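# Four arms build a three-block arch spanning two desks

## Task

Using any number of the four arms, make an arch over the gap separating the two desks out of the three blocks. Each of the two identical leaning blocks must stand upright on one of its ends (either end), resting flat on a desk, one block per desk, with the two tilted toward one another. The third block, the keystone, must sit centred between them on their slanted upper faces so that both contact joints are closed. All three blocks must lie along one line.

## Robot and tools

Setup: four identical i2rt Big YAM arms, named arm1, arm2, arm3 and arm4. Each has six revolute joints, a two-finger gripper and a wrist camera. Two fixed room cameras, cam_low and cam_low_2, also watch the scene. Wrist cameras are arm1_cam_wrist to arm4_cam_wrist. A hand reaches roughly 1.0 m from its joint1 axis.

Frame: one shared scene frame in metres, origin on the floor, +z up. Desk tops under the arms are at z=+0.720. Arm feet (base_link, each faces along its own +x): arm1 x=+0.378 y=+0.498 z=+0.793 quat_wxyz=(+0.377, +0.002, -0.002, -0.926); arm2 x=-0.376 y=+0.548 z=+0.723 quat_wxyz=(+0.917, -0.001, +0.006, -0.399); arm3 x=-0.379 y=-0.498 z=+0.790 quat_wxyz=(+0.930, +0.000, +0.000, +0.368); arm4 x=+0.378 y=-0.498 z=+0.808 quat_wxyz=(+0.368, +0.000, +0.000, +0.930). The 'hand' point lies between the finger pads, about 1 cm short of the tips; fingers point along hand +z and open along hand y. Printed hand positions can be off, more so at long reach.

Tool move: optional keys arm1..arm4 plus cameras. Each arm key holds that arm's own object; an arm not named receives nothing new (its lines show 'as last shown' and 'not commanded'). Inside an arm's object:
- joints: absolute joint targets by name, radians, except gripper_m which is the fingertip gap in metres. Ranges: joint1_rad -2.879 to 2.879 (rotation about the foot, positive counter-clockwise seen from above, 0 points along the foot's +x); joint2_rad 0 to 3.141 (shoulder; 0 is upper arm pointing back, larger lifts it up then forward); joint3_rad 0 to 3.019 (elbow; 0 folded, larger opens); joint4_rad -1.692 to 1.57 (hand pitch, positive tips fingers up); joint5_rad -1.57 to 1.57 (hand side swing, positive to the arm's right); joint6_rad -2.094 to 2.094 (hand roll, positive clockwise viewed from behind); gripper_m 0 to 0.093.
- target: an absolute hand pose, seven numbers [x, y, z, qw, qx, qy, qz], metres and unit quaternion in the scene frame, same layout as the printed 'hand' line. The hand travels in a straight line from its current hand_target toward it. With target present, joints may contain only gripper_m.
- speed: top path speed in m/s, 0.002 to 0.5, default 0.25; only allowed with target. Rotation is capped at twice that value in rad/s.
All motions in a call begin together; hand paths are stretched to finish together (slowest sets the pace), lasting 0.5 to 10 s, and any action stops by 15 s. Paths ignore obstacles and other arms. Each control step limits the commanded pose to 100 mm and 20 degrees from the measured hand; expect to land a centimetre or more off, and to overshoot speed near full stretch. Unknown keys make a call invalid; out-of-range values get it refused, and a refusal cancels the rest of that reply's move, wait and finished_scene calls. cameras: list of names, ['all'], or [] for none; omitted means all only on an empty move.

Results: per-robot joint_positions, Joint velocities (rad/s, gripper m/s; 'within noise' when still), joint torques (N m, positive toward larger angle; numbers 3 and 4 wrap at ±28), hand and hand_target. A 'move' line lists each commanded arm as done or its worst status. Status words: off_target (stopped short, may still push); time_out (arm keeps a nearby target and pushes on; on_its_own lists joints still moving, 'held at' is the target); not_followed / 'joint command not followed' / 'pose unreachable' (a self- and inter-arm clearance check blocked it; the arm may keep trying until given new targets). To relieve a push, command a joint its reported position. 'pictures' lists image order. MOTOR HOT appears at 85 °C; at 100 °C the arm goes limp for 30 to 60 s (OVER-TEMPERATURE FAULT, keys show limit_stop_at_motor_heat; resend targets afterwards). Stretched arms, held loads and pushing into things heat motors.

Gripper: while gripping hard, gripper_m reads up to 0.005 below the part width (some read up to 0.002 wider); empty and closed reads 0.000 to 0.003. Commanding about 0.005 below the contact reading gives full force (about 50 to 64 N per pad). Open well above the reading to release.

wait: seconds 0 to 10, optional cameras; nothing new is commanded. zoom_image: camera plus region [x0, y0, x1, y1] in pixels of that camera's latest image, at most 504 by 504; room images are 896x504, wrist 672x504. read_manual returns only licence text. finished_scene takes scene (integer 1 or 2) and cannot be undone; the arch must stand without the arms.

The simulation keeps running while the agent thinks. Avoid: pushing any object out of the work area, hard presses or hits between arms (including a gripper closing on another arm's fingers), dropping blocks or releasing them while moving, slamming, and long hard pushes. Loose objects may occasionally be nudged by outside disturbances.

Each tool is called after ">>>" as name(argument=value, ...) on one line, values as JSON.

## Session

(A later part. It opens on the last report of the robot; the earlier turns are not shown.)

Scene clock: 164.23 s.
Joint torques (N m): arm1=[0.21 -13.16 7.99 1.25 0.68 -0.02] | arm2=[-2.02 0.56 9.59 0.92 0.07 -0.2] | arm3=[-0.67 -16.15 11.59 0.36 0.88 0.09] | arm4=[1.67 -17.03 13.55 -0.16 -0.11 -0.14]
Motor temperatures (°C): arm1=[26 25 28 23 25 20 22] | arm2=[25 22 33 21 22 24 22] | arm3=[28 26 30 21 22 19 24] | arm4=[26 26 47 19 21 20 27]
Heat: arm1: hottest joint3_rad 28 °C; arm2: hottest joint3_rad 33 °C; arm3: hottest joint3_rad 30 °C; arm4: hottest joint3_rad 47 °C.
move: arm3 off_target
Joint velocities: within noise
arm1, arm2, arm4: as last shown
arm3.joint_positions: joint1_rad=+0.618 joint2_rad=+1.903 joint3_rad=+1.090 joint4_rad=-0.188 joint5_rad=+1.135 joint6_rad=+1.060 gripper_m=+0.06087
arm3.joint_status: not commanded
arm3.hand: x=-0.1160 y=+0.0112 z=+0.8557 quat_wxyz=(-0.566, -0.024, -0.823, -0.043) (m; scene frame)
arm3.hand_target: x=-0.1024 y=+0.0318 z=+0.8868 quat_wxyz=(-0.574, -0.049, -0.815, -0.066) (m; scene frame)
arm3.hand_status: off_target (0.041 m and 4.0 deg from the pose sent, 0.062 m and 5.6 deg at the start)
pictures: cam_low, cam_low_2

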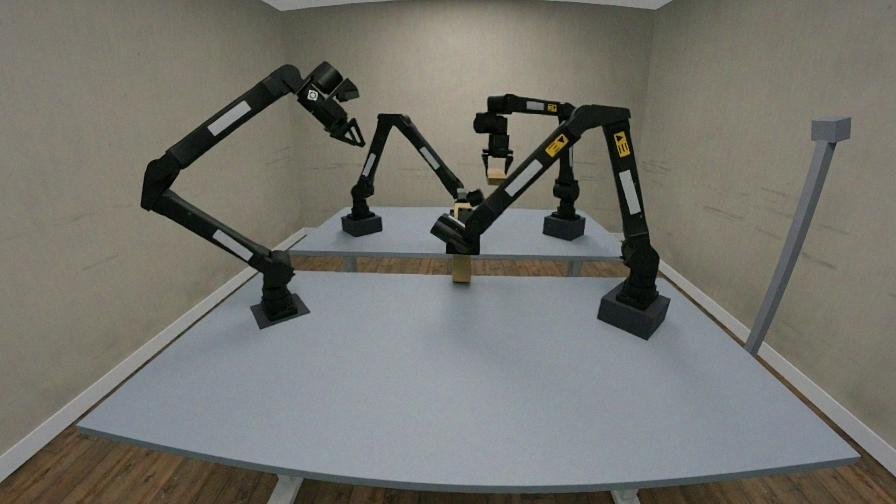

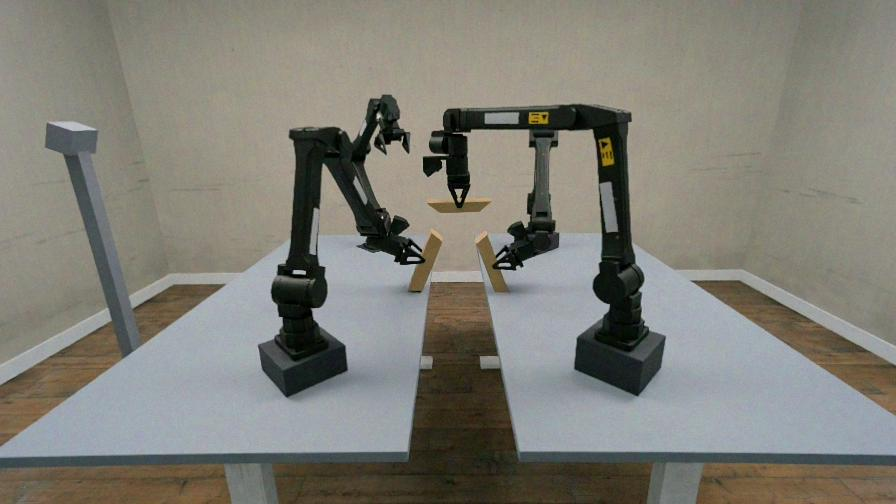

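>>> move(arm3={"target": [-0.1035, 0.0325, 0.868, 0.5880, 0.0477, 0.8050, 0.0656], "speed": 0.1}, cameras=["cam_low_2", "cam_low"])

>>> zoom_image(camera="cam_low_2", region=[424, 224, 448, 248])

>>> zoom_image(camera="cam_low_2", region=[405, 276, 429, 300])

>>> zoom_image(camera="cam_low", region=[420, 170, 520, 310])

Scene clock: 169.00 s.
Joint torques (N m): arm1=[0.32 -13.16 8.01 1.28 0.68 0] | arm2=[-1.73 0.62 9.7 0.83 0.08 -0.19] | arm3=[-0.09 -15.79 9.62 1.39 1.18 0.13] | arm4=[1.67 -17.08 13.52 -0.1 -0.12 -0.13]
Motor temperatures (°C): arm1=[26 25 28 23 25 20 22] | arm2=[25 22 33 21 22 24 22] | arm3=[28 26 31 21 23 19 24] | arm4=[26 26 47 19 21 20 27]
Heat: arm1: hottest joint3_rad 28 °C; arm2: hottest joint3_rad 33 °C; arm3: hottest joint3_rad 31 °C; arm4: hottest joint3_rad 47 °C.
move: arm3 off_target
Joint velocities: within noise
arm1, arm2, arm4: as last shown
arm3.joint_positions: joint1_rad=+0.618 joint2_rad=+1.937 joint3_rad=+1.090 joint4_rad=-0.113 joint5_rad=+1.159 joint6_rad=+1.017 gripper_m=+0.06087
arm3.joint_status: not commanded
arm3.hand: x=-0.1134 y=+0.0153 z=+0.8468 quat_wxyz=(-0.578, -0.022, -0.815, -0.042) (m; scene frame)
arm3.hand_target: x=-0.1040 y=+0.0310 z=+0.8684 quat_wxyz=(-0.588, -0.045, -0.805, -0.063) (m; scene frame)
arm3.hand_status: off_target (0.029 m and 4.3 deg from the pose sent, 0.028 m and 5.0 deg at the start)
pictures: cam_low, cam_low_2

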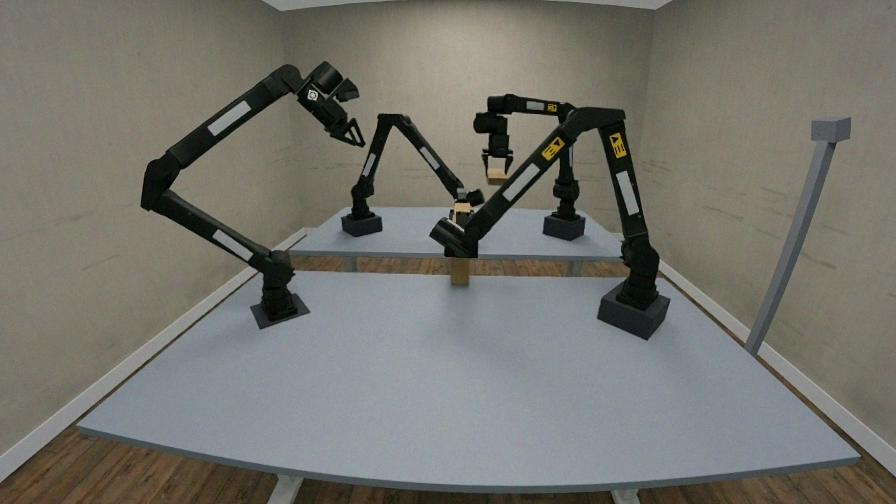

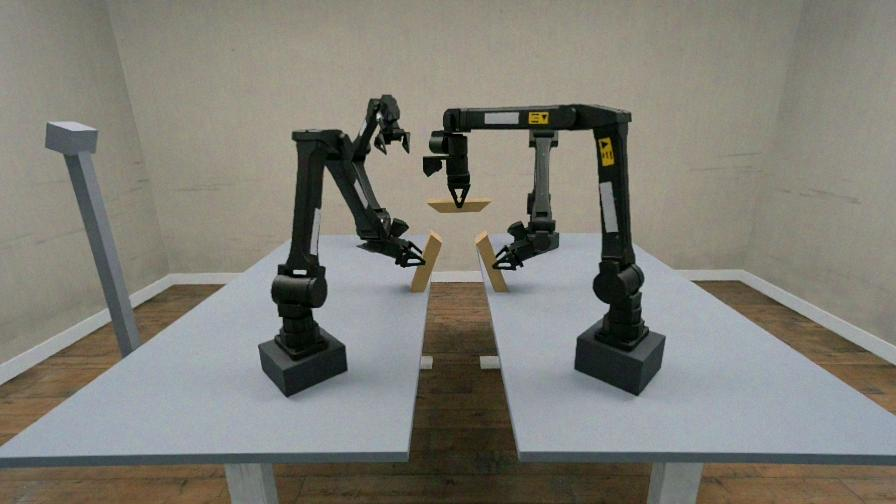

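Scaled by 21.000 from the camera's 896x504 image, which has a finer 1280x720 frame.

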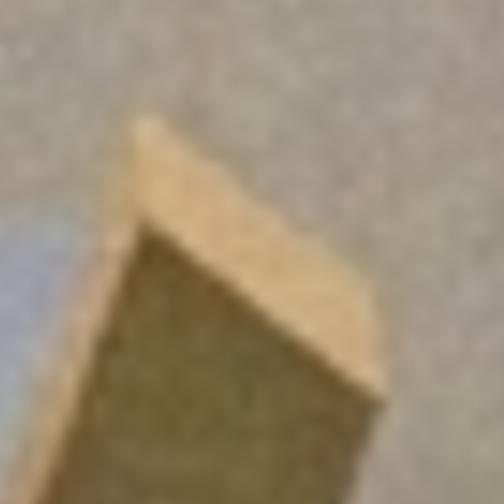

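Scaled by 21.000 from the camera's 896x504 image, which has a finer 1280x720 frame.

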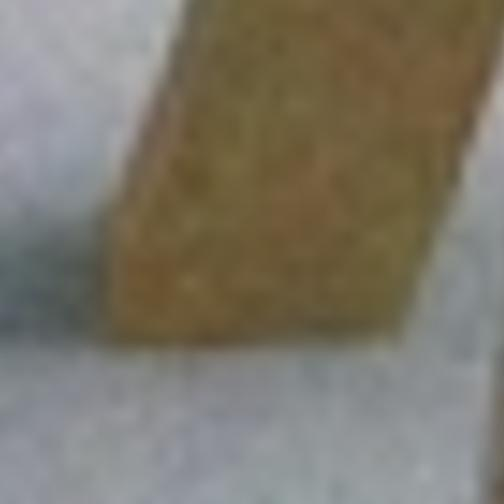

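Scaled by 3.600 from the camera's 896x504 image, which has a finer 1280x720 frame.

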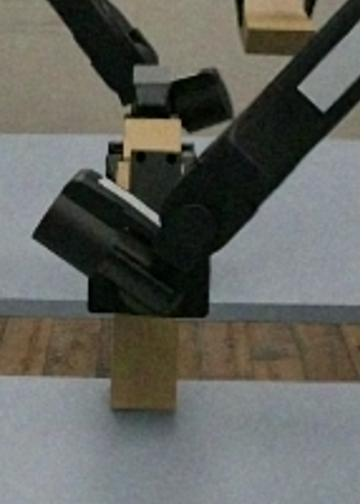

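>>> move(arm3={"target": [-0.1200, 0.0310, 0.869, 0.5964, 0.0470, 0.7988, 0.0661], "speed": 0.1}, arm1={"target": [0.134, -0.020, 0.837, 0.0397, 0.8261, -0.0270, -0.5614], "speed": 0.08}, cameras=["cam_low_2", "cam_low"])

>>> zoom_image(camera="cam_low_2", region=[424, 224, 448, 248])

>>> zoom_image(camera="cam_low_2", region=[405, 276, 429, 300])

>>> zoom_image(camera="cam_low_2", region=[472, 226, 496, 250])

>>> zoom_image(camera="cam_low_2", region=[490, 276, 514, 300])

>>> zoom_image(camera="cam_low", region=[420, 170, 520, 310])

Scene clock: 177.50 s.
Joint torques (N m): arm1=[0.26 -12.45 7.84 1.33 0.66 -0.01] | arm2=[-1.67 0.79 9.69 0.88 0.08 -0.2] | arm3=[2.08 -15.85 8.79 0.85 1.44 0.25] | arm4=[1.67 -17.03 13.52 -0.14 -0.11 -0.13]
Motor temperatures (°C): arm1=[26 25 27 23 25 20 22] | arm2=[25 22 33 21 22 24 22] | arm3=[28 27 32 21 23 19 24] | arm4=[26 26 47 19 21 20 27]
Heat: arm1: hottest joint3_rad 27 °C; arm2: hottest joint3_rad 33 °C; arm3: hottest joint3_rad 32 °C; arm4: hottest joint3_rad 47 °C.
move: arm1 done; arm3 off_target
Joint velocities: within noise
arm1.joint_positions: joint1_rad=+0.635 joint2_rad=+1.953 joint3_rad=+1.126 joint4_rad=-0.292 joint5_rad=+1.149 joint6_rad=+1.160 gripper_m=+0.05917
arm1.joint_status: not commanded
arm1.hand: x=+0.1344 y=-0.0174 z=+0.8387 quat_wxyz=(-0.032, -0.828, +0.020, +0.559) (m; scene frame)
arm1.hand_target: x=+0.1340 y=-0.0198 z=+0.8369 quat_wxyz=(-0.039, -0.826, +0.027, +0.561) (m; scene frame)
arm1.hand_status: done (0.003 m and 1.3 deg from the pose sent, 0.004 m and 1.7 deg at the start)
arm2, arm4: as last shown
arm3.joint_positions: joint1_rad=+0.626 joint2_rad=+1.940 joint3_rad=+1.090 joint4_rad=-0.111 joint5_rad=+1.187 joint6_rad=+1.037 gripper_m=+0.06087
arm3.joint_status: not commanded
arm3.hand: x=-0.1160 y=+0.0145 z=+0.8489 quat_wxyz=(-0.587, -0.031, -0.808, -0.043) (m; scene frame)
arm3.hand_target: x=-0.1201 y=+0.0304 z=+0.8690 quat_wxyz=(-0.596, -0.049, -0.799, -0.068) (m; scene frame)
arm3.hand_status: off_target (0.026 m and 3.5 deg from the pose sent, 0.028 m and 4.9 deg at the start)
pictures: cam_low, cam_low_2

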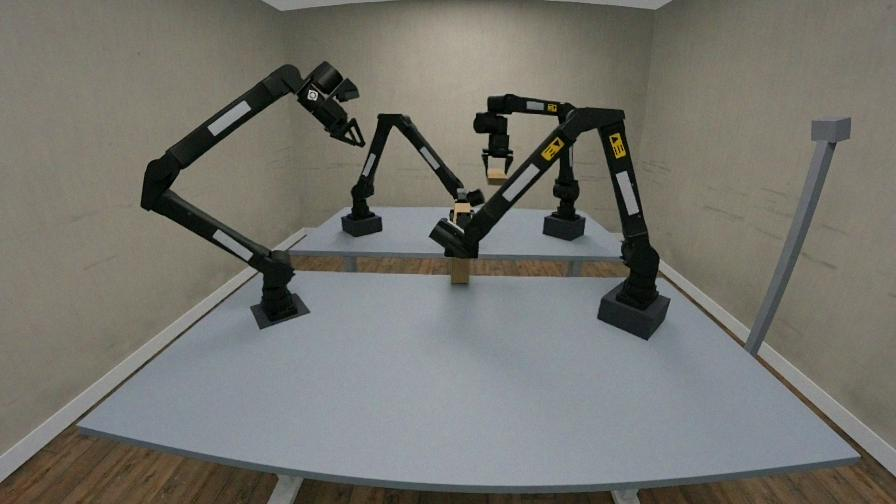

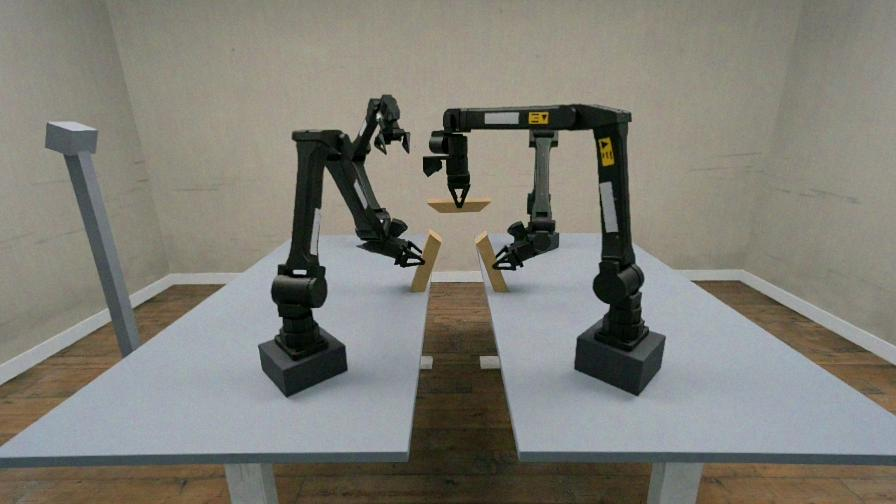

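Scaled by 21.000 from the camera's 896x504 image, which has a finer 1280x720 frame.

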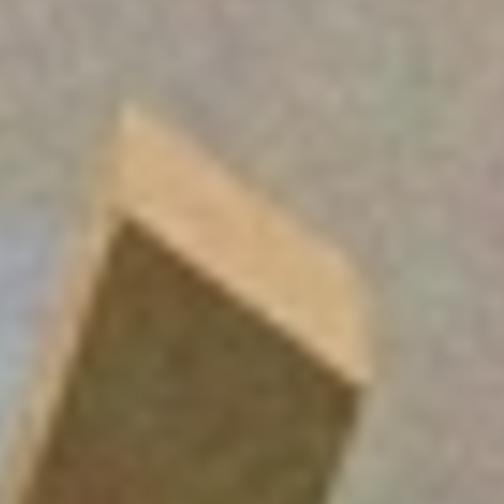

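Scaled by 21.000 from the camera's 896x504 image, which has a finer 1280x720 frame.

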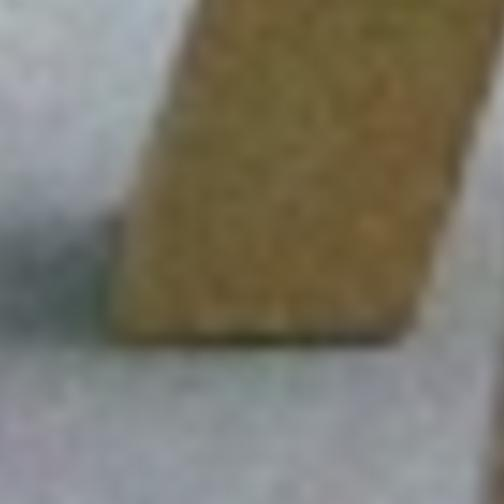

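Scaled by 21.000 from the camera's 896x504 image, which has a finer 1280x720 frame.

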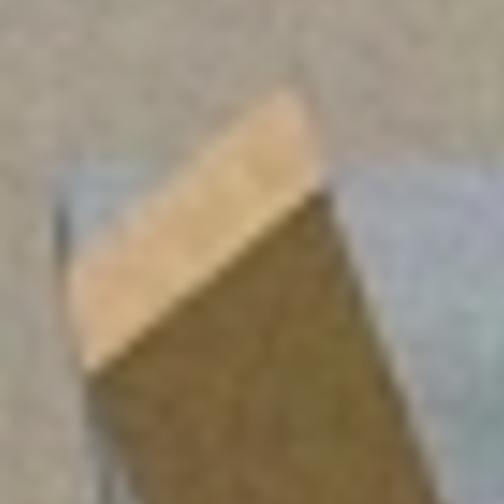

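Scaled by 21.000 from the camera's 896x504 image, which has a finer 1280x720 frame.

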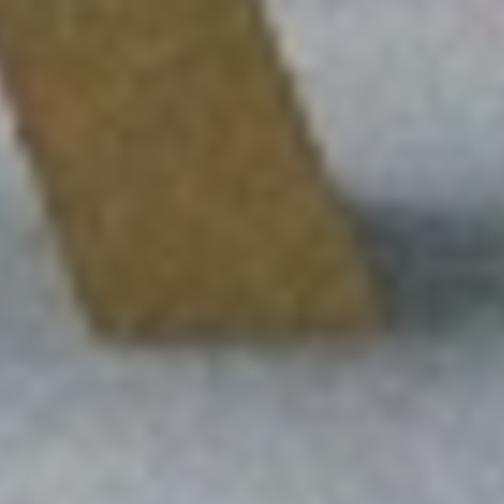

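Scaled by 3.600 from the camera's 896x504 image, which has a finer 1280x720 frame.

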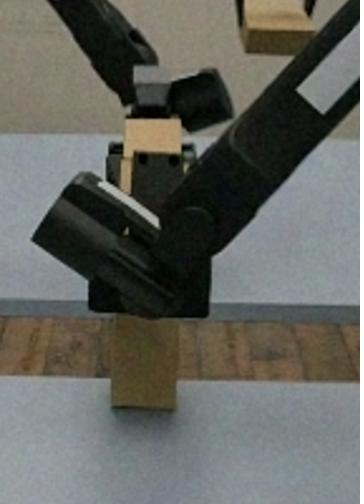

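>>> move(arm4={"target": [-0.015, 0.007, 1.060, 0.0278, -0.9994, 0.0, 0.0211], "speed": 0.15}, arm3={"target": [-0.1200, 0.0310, 0.865, 0.5964, 0.0470, 0.7988, 0.0661], "speed": 0.1}, cameras=["cam_low_2", "cam_low", "arm2_cam_wrist"])

>>> zoom_image(camera="cam_low_2", region=[400, 200, 520, 300])

>>> zoom_image(camera="cam_low", region=[420, 170, 520, 310])

>>> zoom_image(camera="arm2_cam_wrist", region=[220, 0, 480, 200])

Scene clock: 182.70 s.
Joint torques (N m): arm1=[0.26 -12.45 7.83 1.31 0.66 -0.01] | arm2=[-1.61 0.79 9.68 0.85 0.1 -0.2] | arm3=[2.26 -15.44 8.72 0.96 1.38 0.25] | arm4=[1.49 -20.66 13.53 -0.13 -0.14 -0.13]
Motor temperatures (°C): arm1=[26 26 27 23 25 20 22] | arm2=[25 22 33 21 22 24 22] | arm3=[28 27 32 21 24 19 24] | arm4=[26 27 47 19 21 20 27]
Heat: arm1: hottest joint3_rad 27 °C; arm2: hottest joint3_rad 33 °C; arm3: hottest joint3_rad 32 °C; arm4: hottest joint3_rad 47 °C.
move: arm3 off_target; arm4 off_target
Joint velocities: within noise
arm1, arm2: as last shown
arm3.joint_positions: joint1_rad=+0.626 joint2_rad=+1.942 joint3_rad=+1.090 joint4_rad=-0.111 joint5_rad=+1.190 joint6_rad=+1.038 gripper_m=+0.06087
arm3.joint_status: not commanded
arm3.hand: x=-0.1161 y=+0.0141 z=+0.8479 quat_wxyz=(-0.587, -0.031, -0.808, -0.042) (m; scene frame)
arm3.hand_target: x=-0.1203 y=+0.0302 z=+0.8653 quat_wxyz=(-0.596, -0.047, -0.799, -0.066) (m; scene frame)
arm3.hand_status: off_target (0.024 m and 3.6 deg from the pose sent, 0.023 m and 3.5 deg at the start)
arm4.joint_positions: joint1_rad=-0.151 joint2_rad=+1.999 joint3_rad=+2.072 joint4_rad=-1.622 joint5_rad=+0.002 joint6_rad=-0.896 gripper_m=+0.05855
arm4.joint_status: not commanded
arm4.hand: x=-0.0096 y=-0.0044 z=+1.0362 quat_wxyz=(-0.009, +1.000, -0.004, -0.006) (m; scene frame)
arm4.hand_target: x=-0.0142 y=+0.0056 z=+1.0600 quat_wxyz=(-0.028, +0.999, +0.000, -0.021) (m; scene frame)
arm4.hand_status: off_target (0.027 m and 2.9 deg from the pose sent, 0.127 m and 3.2 deg at the start)
pictures: arm2_cam_wrist, cam_low, cam_low_2
camera_calibration:
arm2_cam_wrist: T_world_to_cam=[[-0.894647, -0.446773, -0.000567957, -0.075052], [-0.437536, 0.876407, -0.20118, -0.109925], [0.0903796, -0.179737, -0.979554, 1.35005], [0, 0, 0, 1]] pos_world=[-0.237258, 0.30546, 1.30029]

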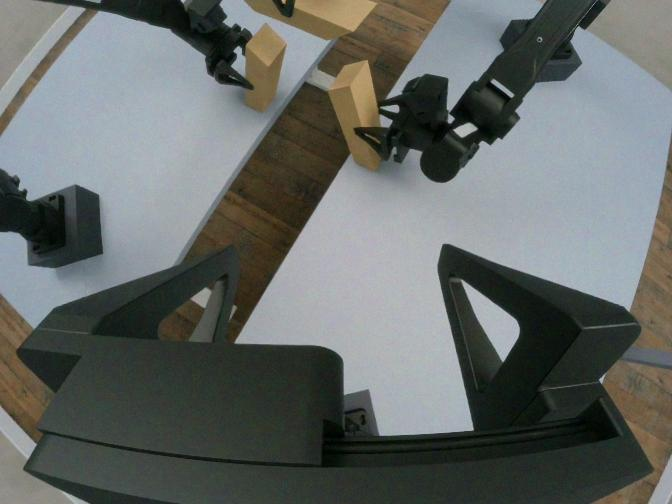

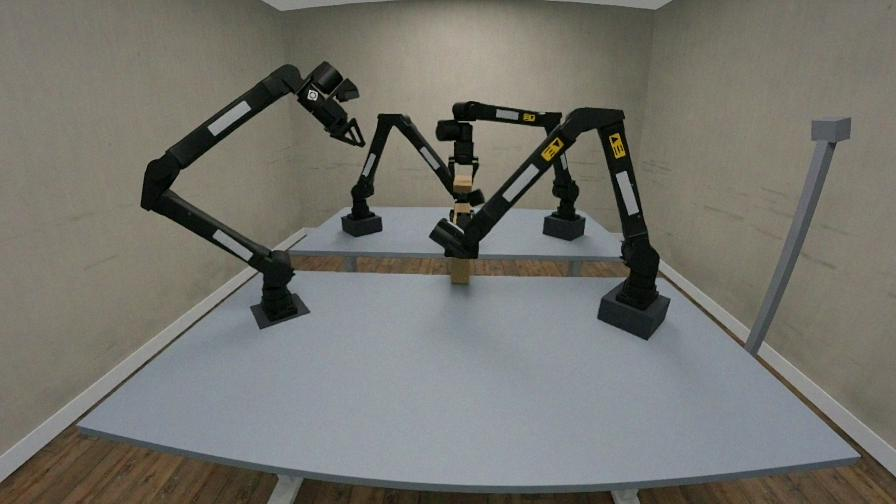

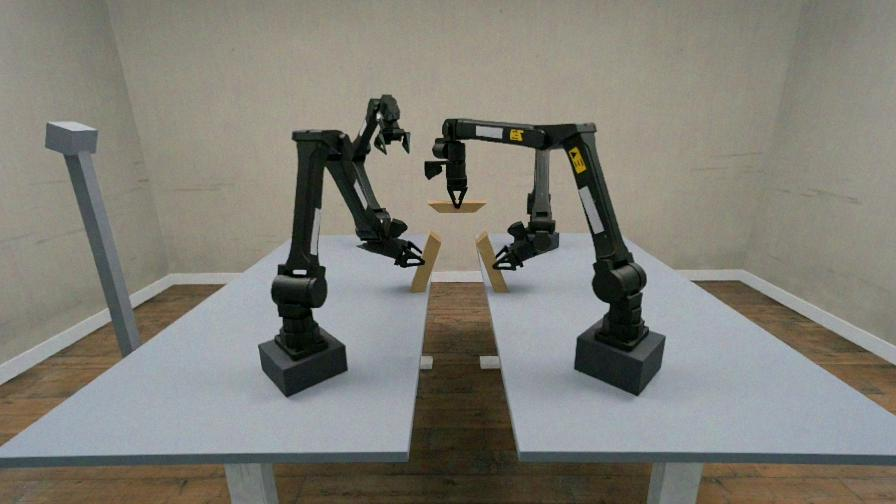

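Scaled by 4.200 from the camera's 896x504 image, which has a finer 1280x720 frame.

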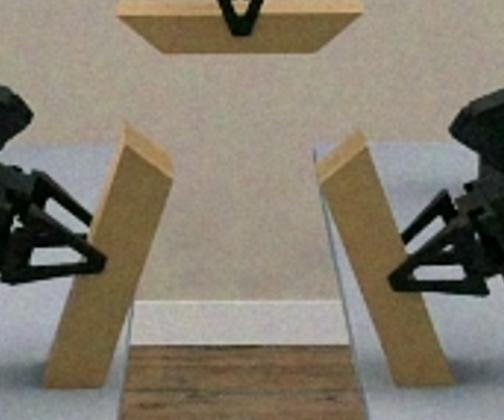

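Scaled by 3.600 from the camera's 896x504 image, which has a finer 1280x720 frame.

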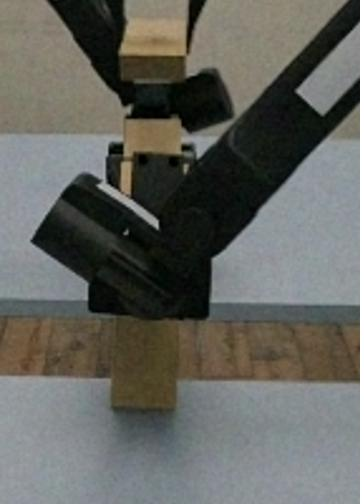

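Scaled by 1.938 from the camera's 672x504 image, which has a finer 960x720 frame.

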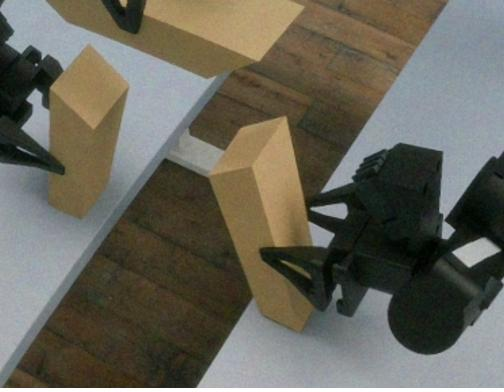

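>>> move(arm4={"target": [-0.008, 0.006, 1.000, 0.0278, -0.9994, 0.0, 0.0211], "speed": 0.12}, cameras=["cam_low_2", "cam_low", "arm2_cam_wrist"])

>>> zoom_image(camera="cam_low_2", region=[400, 200, 520, 300])

>>> zoom_image(camera="cam_low", region=[430, 170, 490, 230])

>>> zoom_image(camera="arm2_cam_wrist", region=[220, 0, 420, 150])

Scene clock: 186.60 s.
Joint torques (N m): arm1=[0.21 -12.63 7.87 1.32 0.66 -0.02] | arm2=[-1.49 0.91 9.72 0.85 0.09 -0.19] | arm3=[2.02 -15.74 8.75 0.85 1.37 0.27] | arm4=[0.85 -21.89 9.59 1.01 -0.12 -0.13]
Motor temperatures (°C): arm1=[26 26 27 23 25 20 22] | arm2=[25 22 33 21 22 24 22] | arm3=[28 28 32 21 24 19 24] | arm4=[26 27 47 19 21 20 27]
Heat: arm1: hottest joint3_rad 27 °C; arm2: hottest joint3_rad 33 °C; arm3: hottest joint3_rad 32 °C; arm4: hottest joint3_rad 47 °C.
move: arm4 off_target
Joint velocities: within noise
arm1, arm2, arm3: as last shown
arm4.joint_positions: joint1_rad=-0.152 joint2_rad=+1.999 joint3_rad=+1.934 joint4_rad=-1.482 joint5_rad=+0.002 joint6_rad=-0.898 gripper_m=+0.05855
arm4.joint_status: not commanded
arm4.hand: x=-0.0097 y=-0.0039 z=+0.9835 quat_wxyz=(-0.009, +1.000, -0.003, -0.006) (m; scene frame)
arm4.hand_target: x=-0.0075 y=+0.0055 z=+0.9999 quat_wxyz=(-0.027, +0.999, -0.003, -0.021) (m; scene frame)
arm4.hand_status: off_target (0.019 m and 2.8 deg from the pose sent, 0.038 m and 2.9 deg at the start)
pictures: arm2_cam_wrist, cam_low, cam_low_2
camera_calibration:
arm2_cam_wrist: T_world_to_cam=[[-0.894647, -0.446773, -0.000567957, -0.075052], [-0.437536, 0.876407, -0.20118, -0.109925], [0.0903796, -0.179737, -0.979554, 1.35005], [0, 0, 0, 1]] pos_world=[-0.237258, 0.30546, 1.30029]

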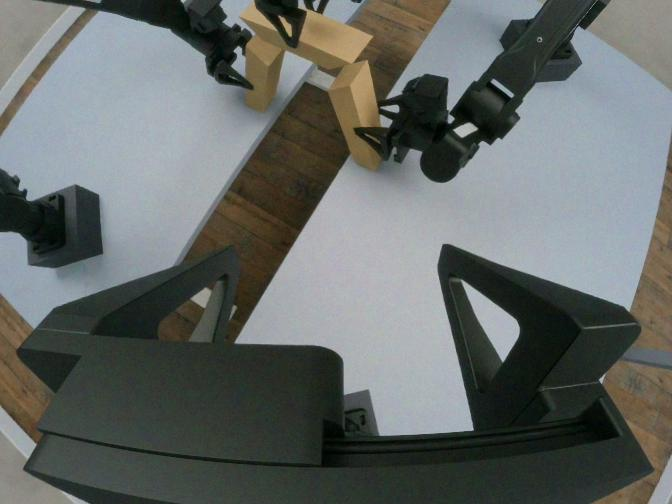

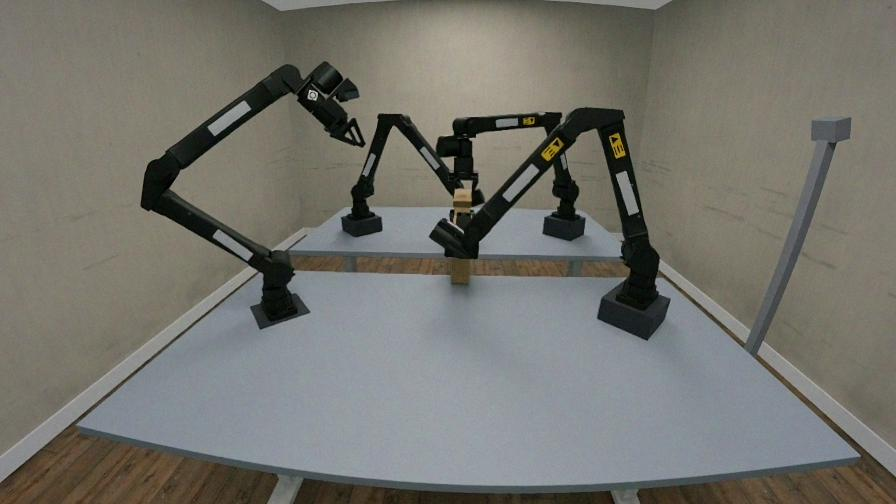

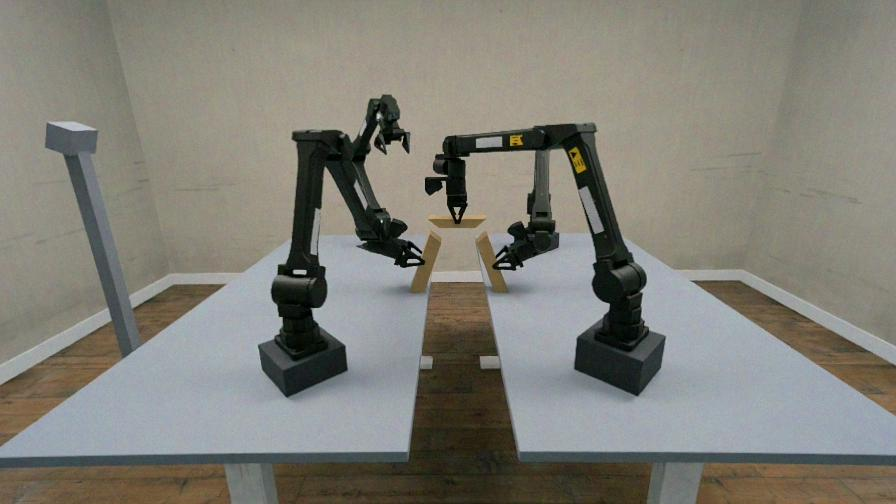

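Scaled by 4.200 from the camera's 896x504 image, which has a finer 1280x720 frame.

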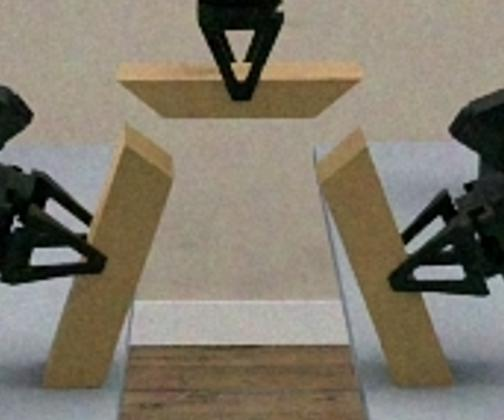

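Scaled by 8.400 from the camera's 896x504 image, which has a finer 1280x720 frame.

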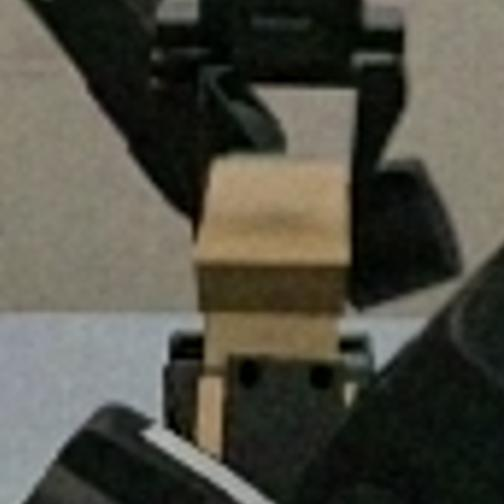

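Scaled by 2.520 from the camera's 672x504 image, which has a finer 960x720 frame.

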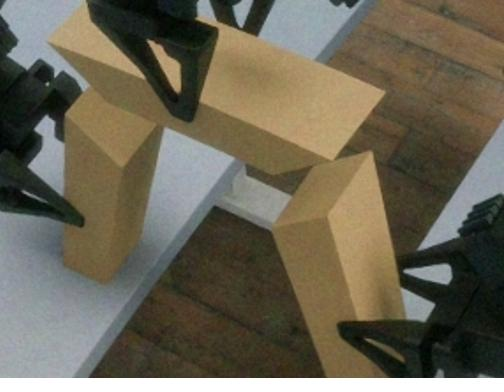

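>>> move(arm4={"target": [0.003, 0.007, 0.992, 0.0278, -0.9994, 0.0, 0.0211], "speed": 0.12}, cameras=["cam_low_2", "cam_low", "arm2_cam_wrist"])

>>> zoom_image(camera="cam_low_2", region=[424, 210, 454, 240])

>>> zoom_image(camera="cam_low_2", region=[460, 210, 490, 240])

>>> zoom_image(camera="cam_low", region=[430, 170, 490, 230])

>>> zoom_image(camera="arm2_cam_wrist", region=[230, 0, 380, 112])

Scene clock: 191.63 s.
Joint torques (N m): arm1=[0.15 -12.63 7.84 1.29 0.67 -0.01] | arm2=[-1.9 0.79 9.77 0.77 0.1 -0.2] | arm3=[2.26 -15.85 8.57 1.02 1.32 0.23] | arm4=[1.26 -23.06 9.51 1.03 -0.17 -0.14]
Motor temperatures (°C): arm1=[26 26 27 23 25 20 22] | arm2=[25 22 33 21 22 24 22] | arm3=[28 28 33 21 24 19 24] | arm4=[26 28 46 19 21 20 27]
Heat: arm1: hottest joint3_rad 27 °C; arm2: hottest joint3_rad 33 °C; arm3: hottest joint3_rad 33 °C; arm4: hottest joint3_rad 46 °C.
move: arm4 off_target
Joint velocities: within noise
arm1, arm2: as last shown
arm3.joint_positions: joint1_rad=+0.627 joint2_rad=+1.942 joint3_rad=+1.090 joint4_rad=-0.111 joint5_rad=+1.190 joint6_rad=+1.038 gripper_m=+0.06087
arm3.joint_status: not commanded
arm3.hand: x=-0.1163 y=+0.0142 z=+0.8479 quat_wxyz=(-0.587, -0.031, -0.808, -0.042) (m; scene frame)
arm3.hand_target: x=-0.1205 y=+0.0303 z=+0.8653 quat_wxyz=(-0.596, -0.047, -0.799, -0.066) (m; scene frame)
arm3.hand_status: not commanded
arm4.joint_positions: joint1_rad=-0.169 joint2_rad=+1.999 joint3_rad=+1.887 joint4_rad=-1.450 joint5_rad=+0.002 joint6_rad=-0.919 gripper_m=+0.05855
arm4.joint_status: not commanded
arm4.hand: x=+0.0022 y=-0.0013 z=+0.9656 quat_wxyz=(-0.004, +1.000, -0.001, -0.001) (m; scene frame)
arm4.hand_target: x=+0.0032 y=+0.0064 z=+0.9919 quat_wxyz=(-0.028, +0.999, +0.000, -0.021) (m; scene frame)
arm4.hand_status: off_target (0.028 m and 3.6 deg from the pose sent, 0.019 m and 2.8 deg at the start)
pictures: arm2_cam_wrist, cam_low, cam_low_2
camera_calibration:
arm2_cam_wrist: T_world_to_cam=[[-0.894647, -0.446773, -0.000567957, -0.075052], [-0.437536, 0.876407, -0.20118, -0.109925], [0.0903796, -0.179737, -0.979554, 1.35005], [0, 0, 0, 1]] pos_world=[-0.237258, 0.30546, 1.30029]

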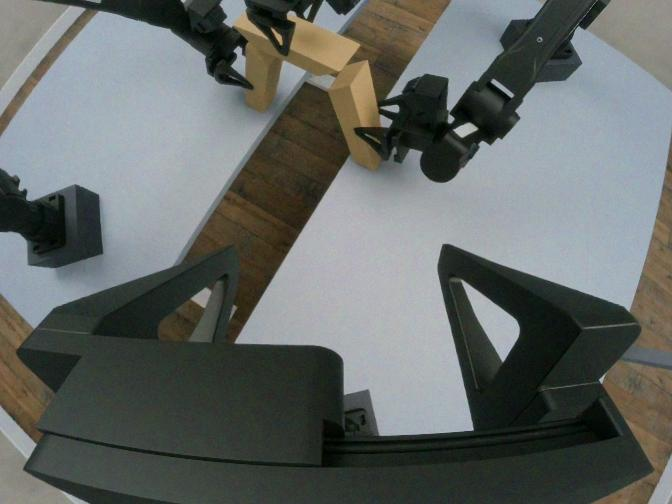

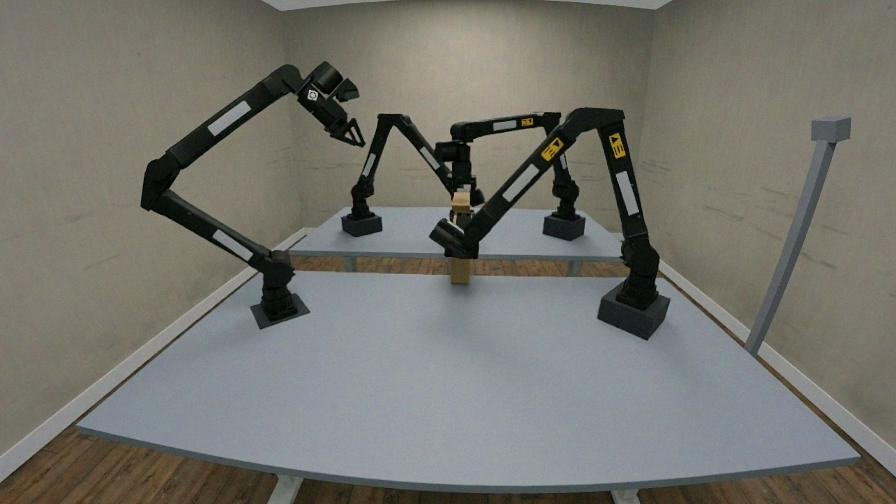

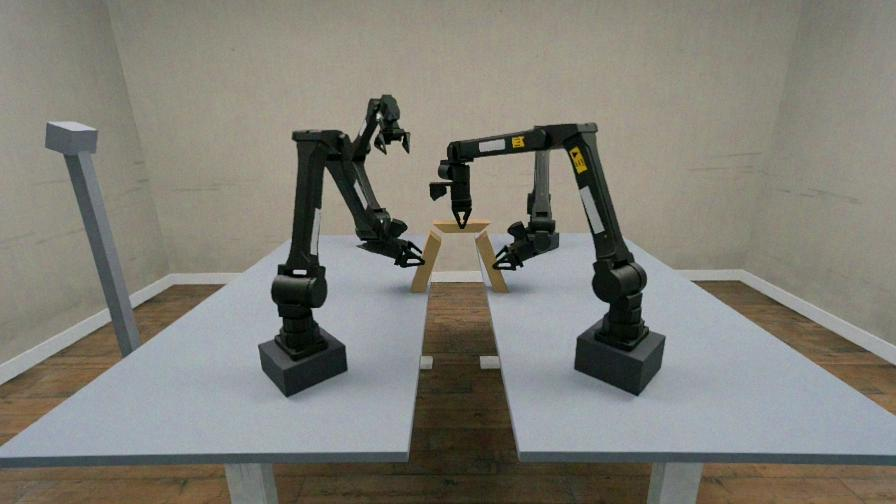

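Scaled by 16.800 from the camera's 896x504 image, which has a finer 1280x720 frame.

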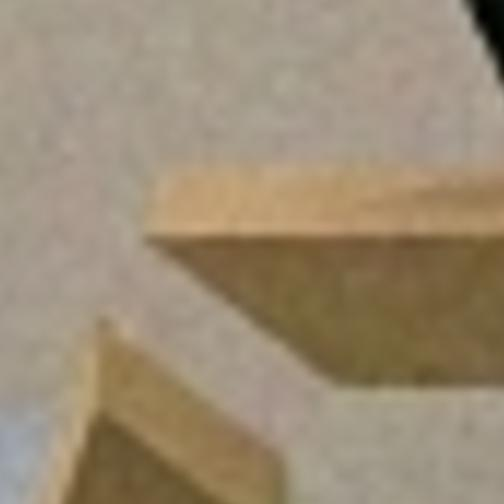

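Scaled by 16.800 from the camera's 896x504 image, which has a finer 1280x720 frame.

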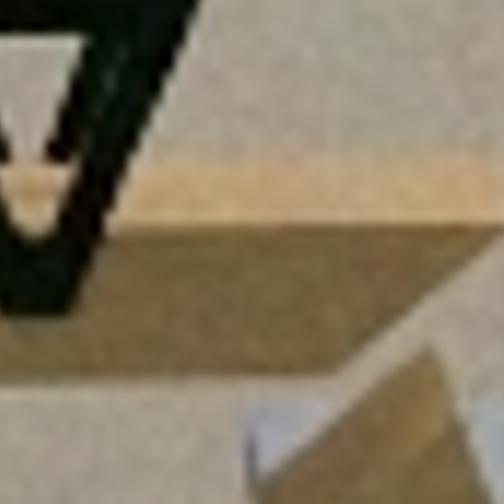

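Scaled by 8.400 from the camera's 896x504 image, which has a finer 1280x720 frame.

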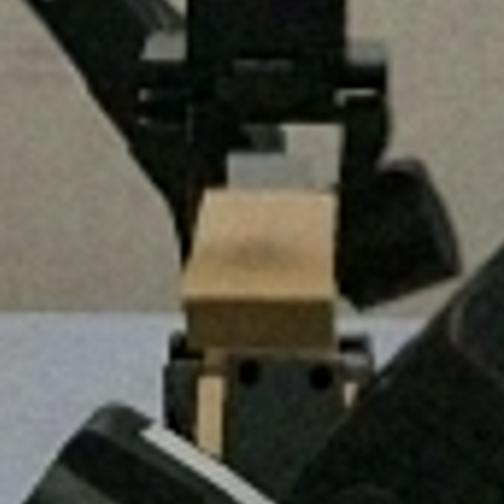

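Scaled by 3.360 from the camera's 672x504 image, which has a finer 960x720 frame.

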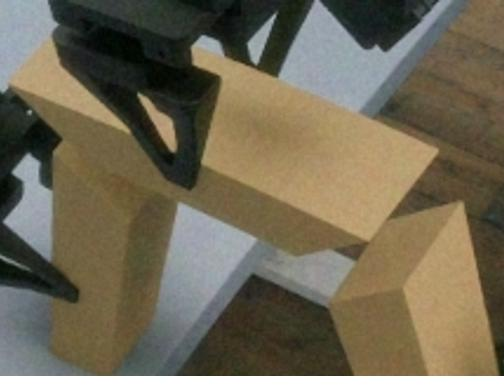

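>>> move(arm4={"target": [-0.010, 0.010, 0.992, 0.0278, -0.9994, 0.0, 0.0211], "speed": 0.12}, cameras=["cam_low_2", "cam_low", "arm2_cam_wrist"])

>>> zoom_image(camera="cam_low_2", region=[424, 210, 454, 240])

>>> zoom_image(camera="cam_low_2", region=[460, 210, 490, 240])

>>> zoom_image(camera="cam_low", region=[430, 170, 490, 230])

>>> zoom_image(camera="arm2_cam_wrist", region=[230, 0, 380, 112])

Scene clock: 198.47 s.
Joint torques (N m): arm1=[0.26 -12.57 7.83 1.35 0.66 -0.01] | arm2=[-1.61 0.62 9.73 0.85 0.12 -0.2] | arm3=[1.9 -15.5 8.68 0.92 1.36 0.22] | arm4=[2.14 -21.19 12.71 0.34 -0.15 0.01]
Motor temperatures (°C): arm1=[26 27 27 23 25 20 23] | arm2=[25 22 33 21 22 24 22] | arm3=[28 28 33 21 24 19 24] | arm4=[26 28 45 19 21 20 27]
Heat: arm1: hottest joint2_rad 27 °C; arm2: hottest joint3_rad 33 °C; arm3: hottest joint3_rad 33 °C; arm4: hottest joint3_rad 45 °C.
move: arm4 off_target
Joint velocities: within noise
arm1, arm3: as last shown
arm2.joint_positions: joint1_rad=-0.242 joint2_rad=+0.748 joint3_rad=+1.295 joint4_rad=-1.341 joint5_rad=-0.009 joint6_rad=+0.015 gripper_m=+0.09397
arm2.joint_status: not commanded
arm2.hand: x=-0.2293 y=+0.2950 z=+1.1822 quat_wxyz=(-0.325, -0.472, -0.798, +0.187) (m; scene frame)
arm2.hand_target: x=-0.2328 y=+0.2941 z=+1.1829 quat_wxyz=(-0.320, -0.471, -0.799, +0.191) (m; scene frame)
arm2.hand_status: not commanded
arm4.joint_positions: joint1_rad=-0.169 joint2_rad=+1.999 joint3_rad=+1.887 joint4_rad=-1.450 joint5_rad=+0.002 joint6_rad=-0.921 gripper_m=+0.05855
arm4.joint_status: not commanded
arm4.hand: x=+0.0022 y=-0.0013 z=+0.9656 quat_wxyz=(-0.004, +1.000, -0.001, -0.001) (m; scene frame)
arm4.hand_target: x=-0.0090 y=+0.0088 z=+0.9923 quat_wxyz=(-0.028, +0.999, +0.000, -0.021) (m; scene frame)
arm4.hand_status: off_target (0.031 m and 3.6 deg from the pose sent, 0.031 m and 3.6 deg at the start)
pictures: arm2_cam_wrist, cam_low, cam_low_2
camera_calibration:
arm2_cam_wrist: T_world_to_cam=[[-0.894647, -0.446773, -0.000567957, -0.075052], [-0.437536, 0.876407, -0.20118, -0.109925], [0.0903796, -0.179737, -0.979554, 1.35005], [0, 0, 0, 1]] pos_world=[-0.237258, 0.30546, 1.30029]

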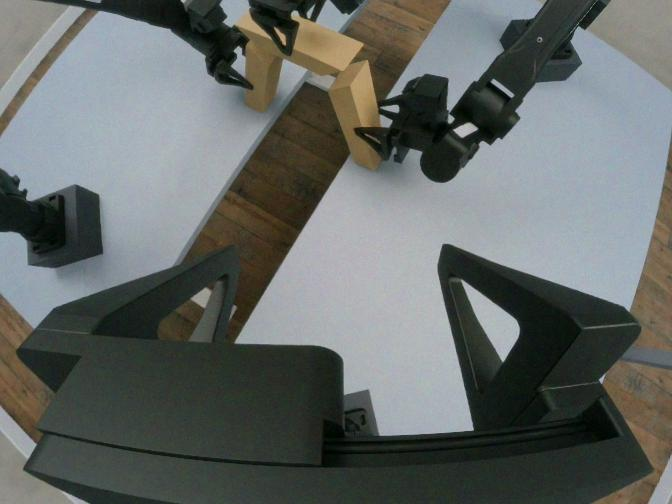

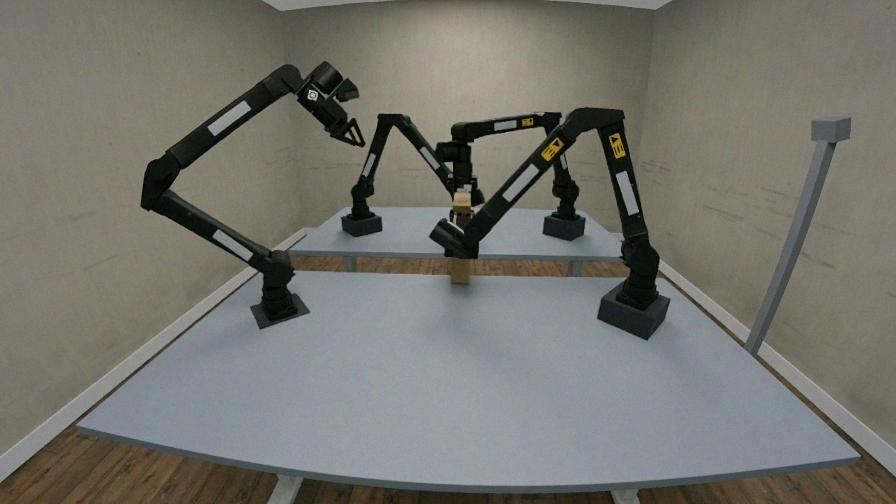

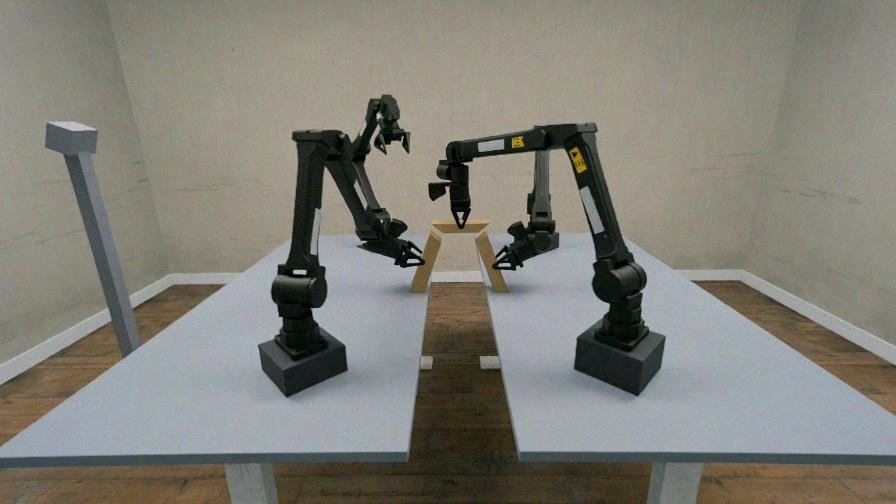

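Scaled by 16.800 from the camera's 896x504 image, which has a finer 1280x720 frame.

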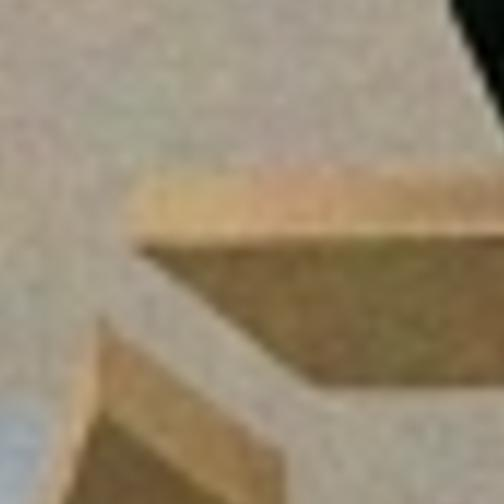

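Scaled by 16.800 from the camera's 896x504 image, which has a finer 1280x720 frame.

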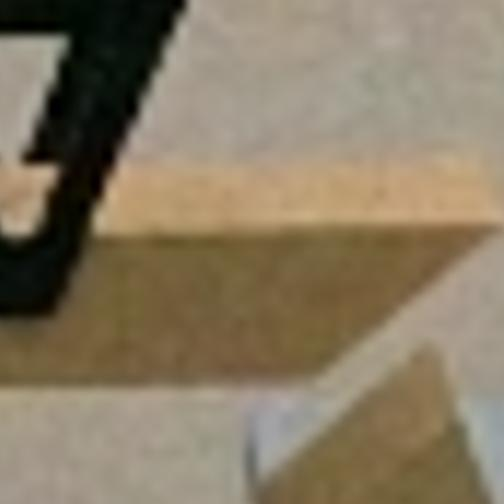

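Scaled by 8.400 from the camera's 896x504 image, which has a finer 1280x720 frame.

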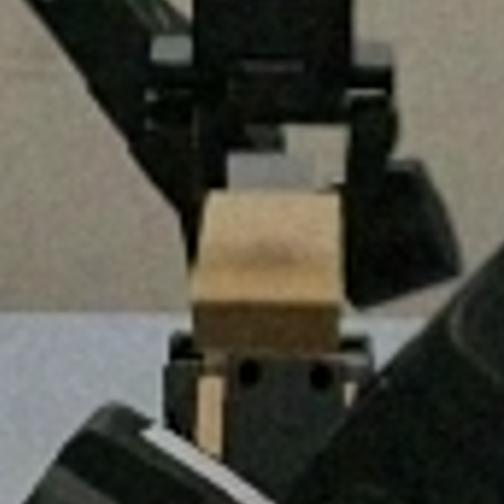

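Scaled by 3.360 from the camera's 672x504 image, which has a finer 960x720 frame.

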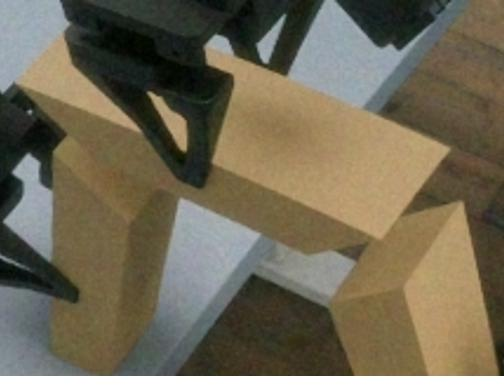

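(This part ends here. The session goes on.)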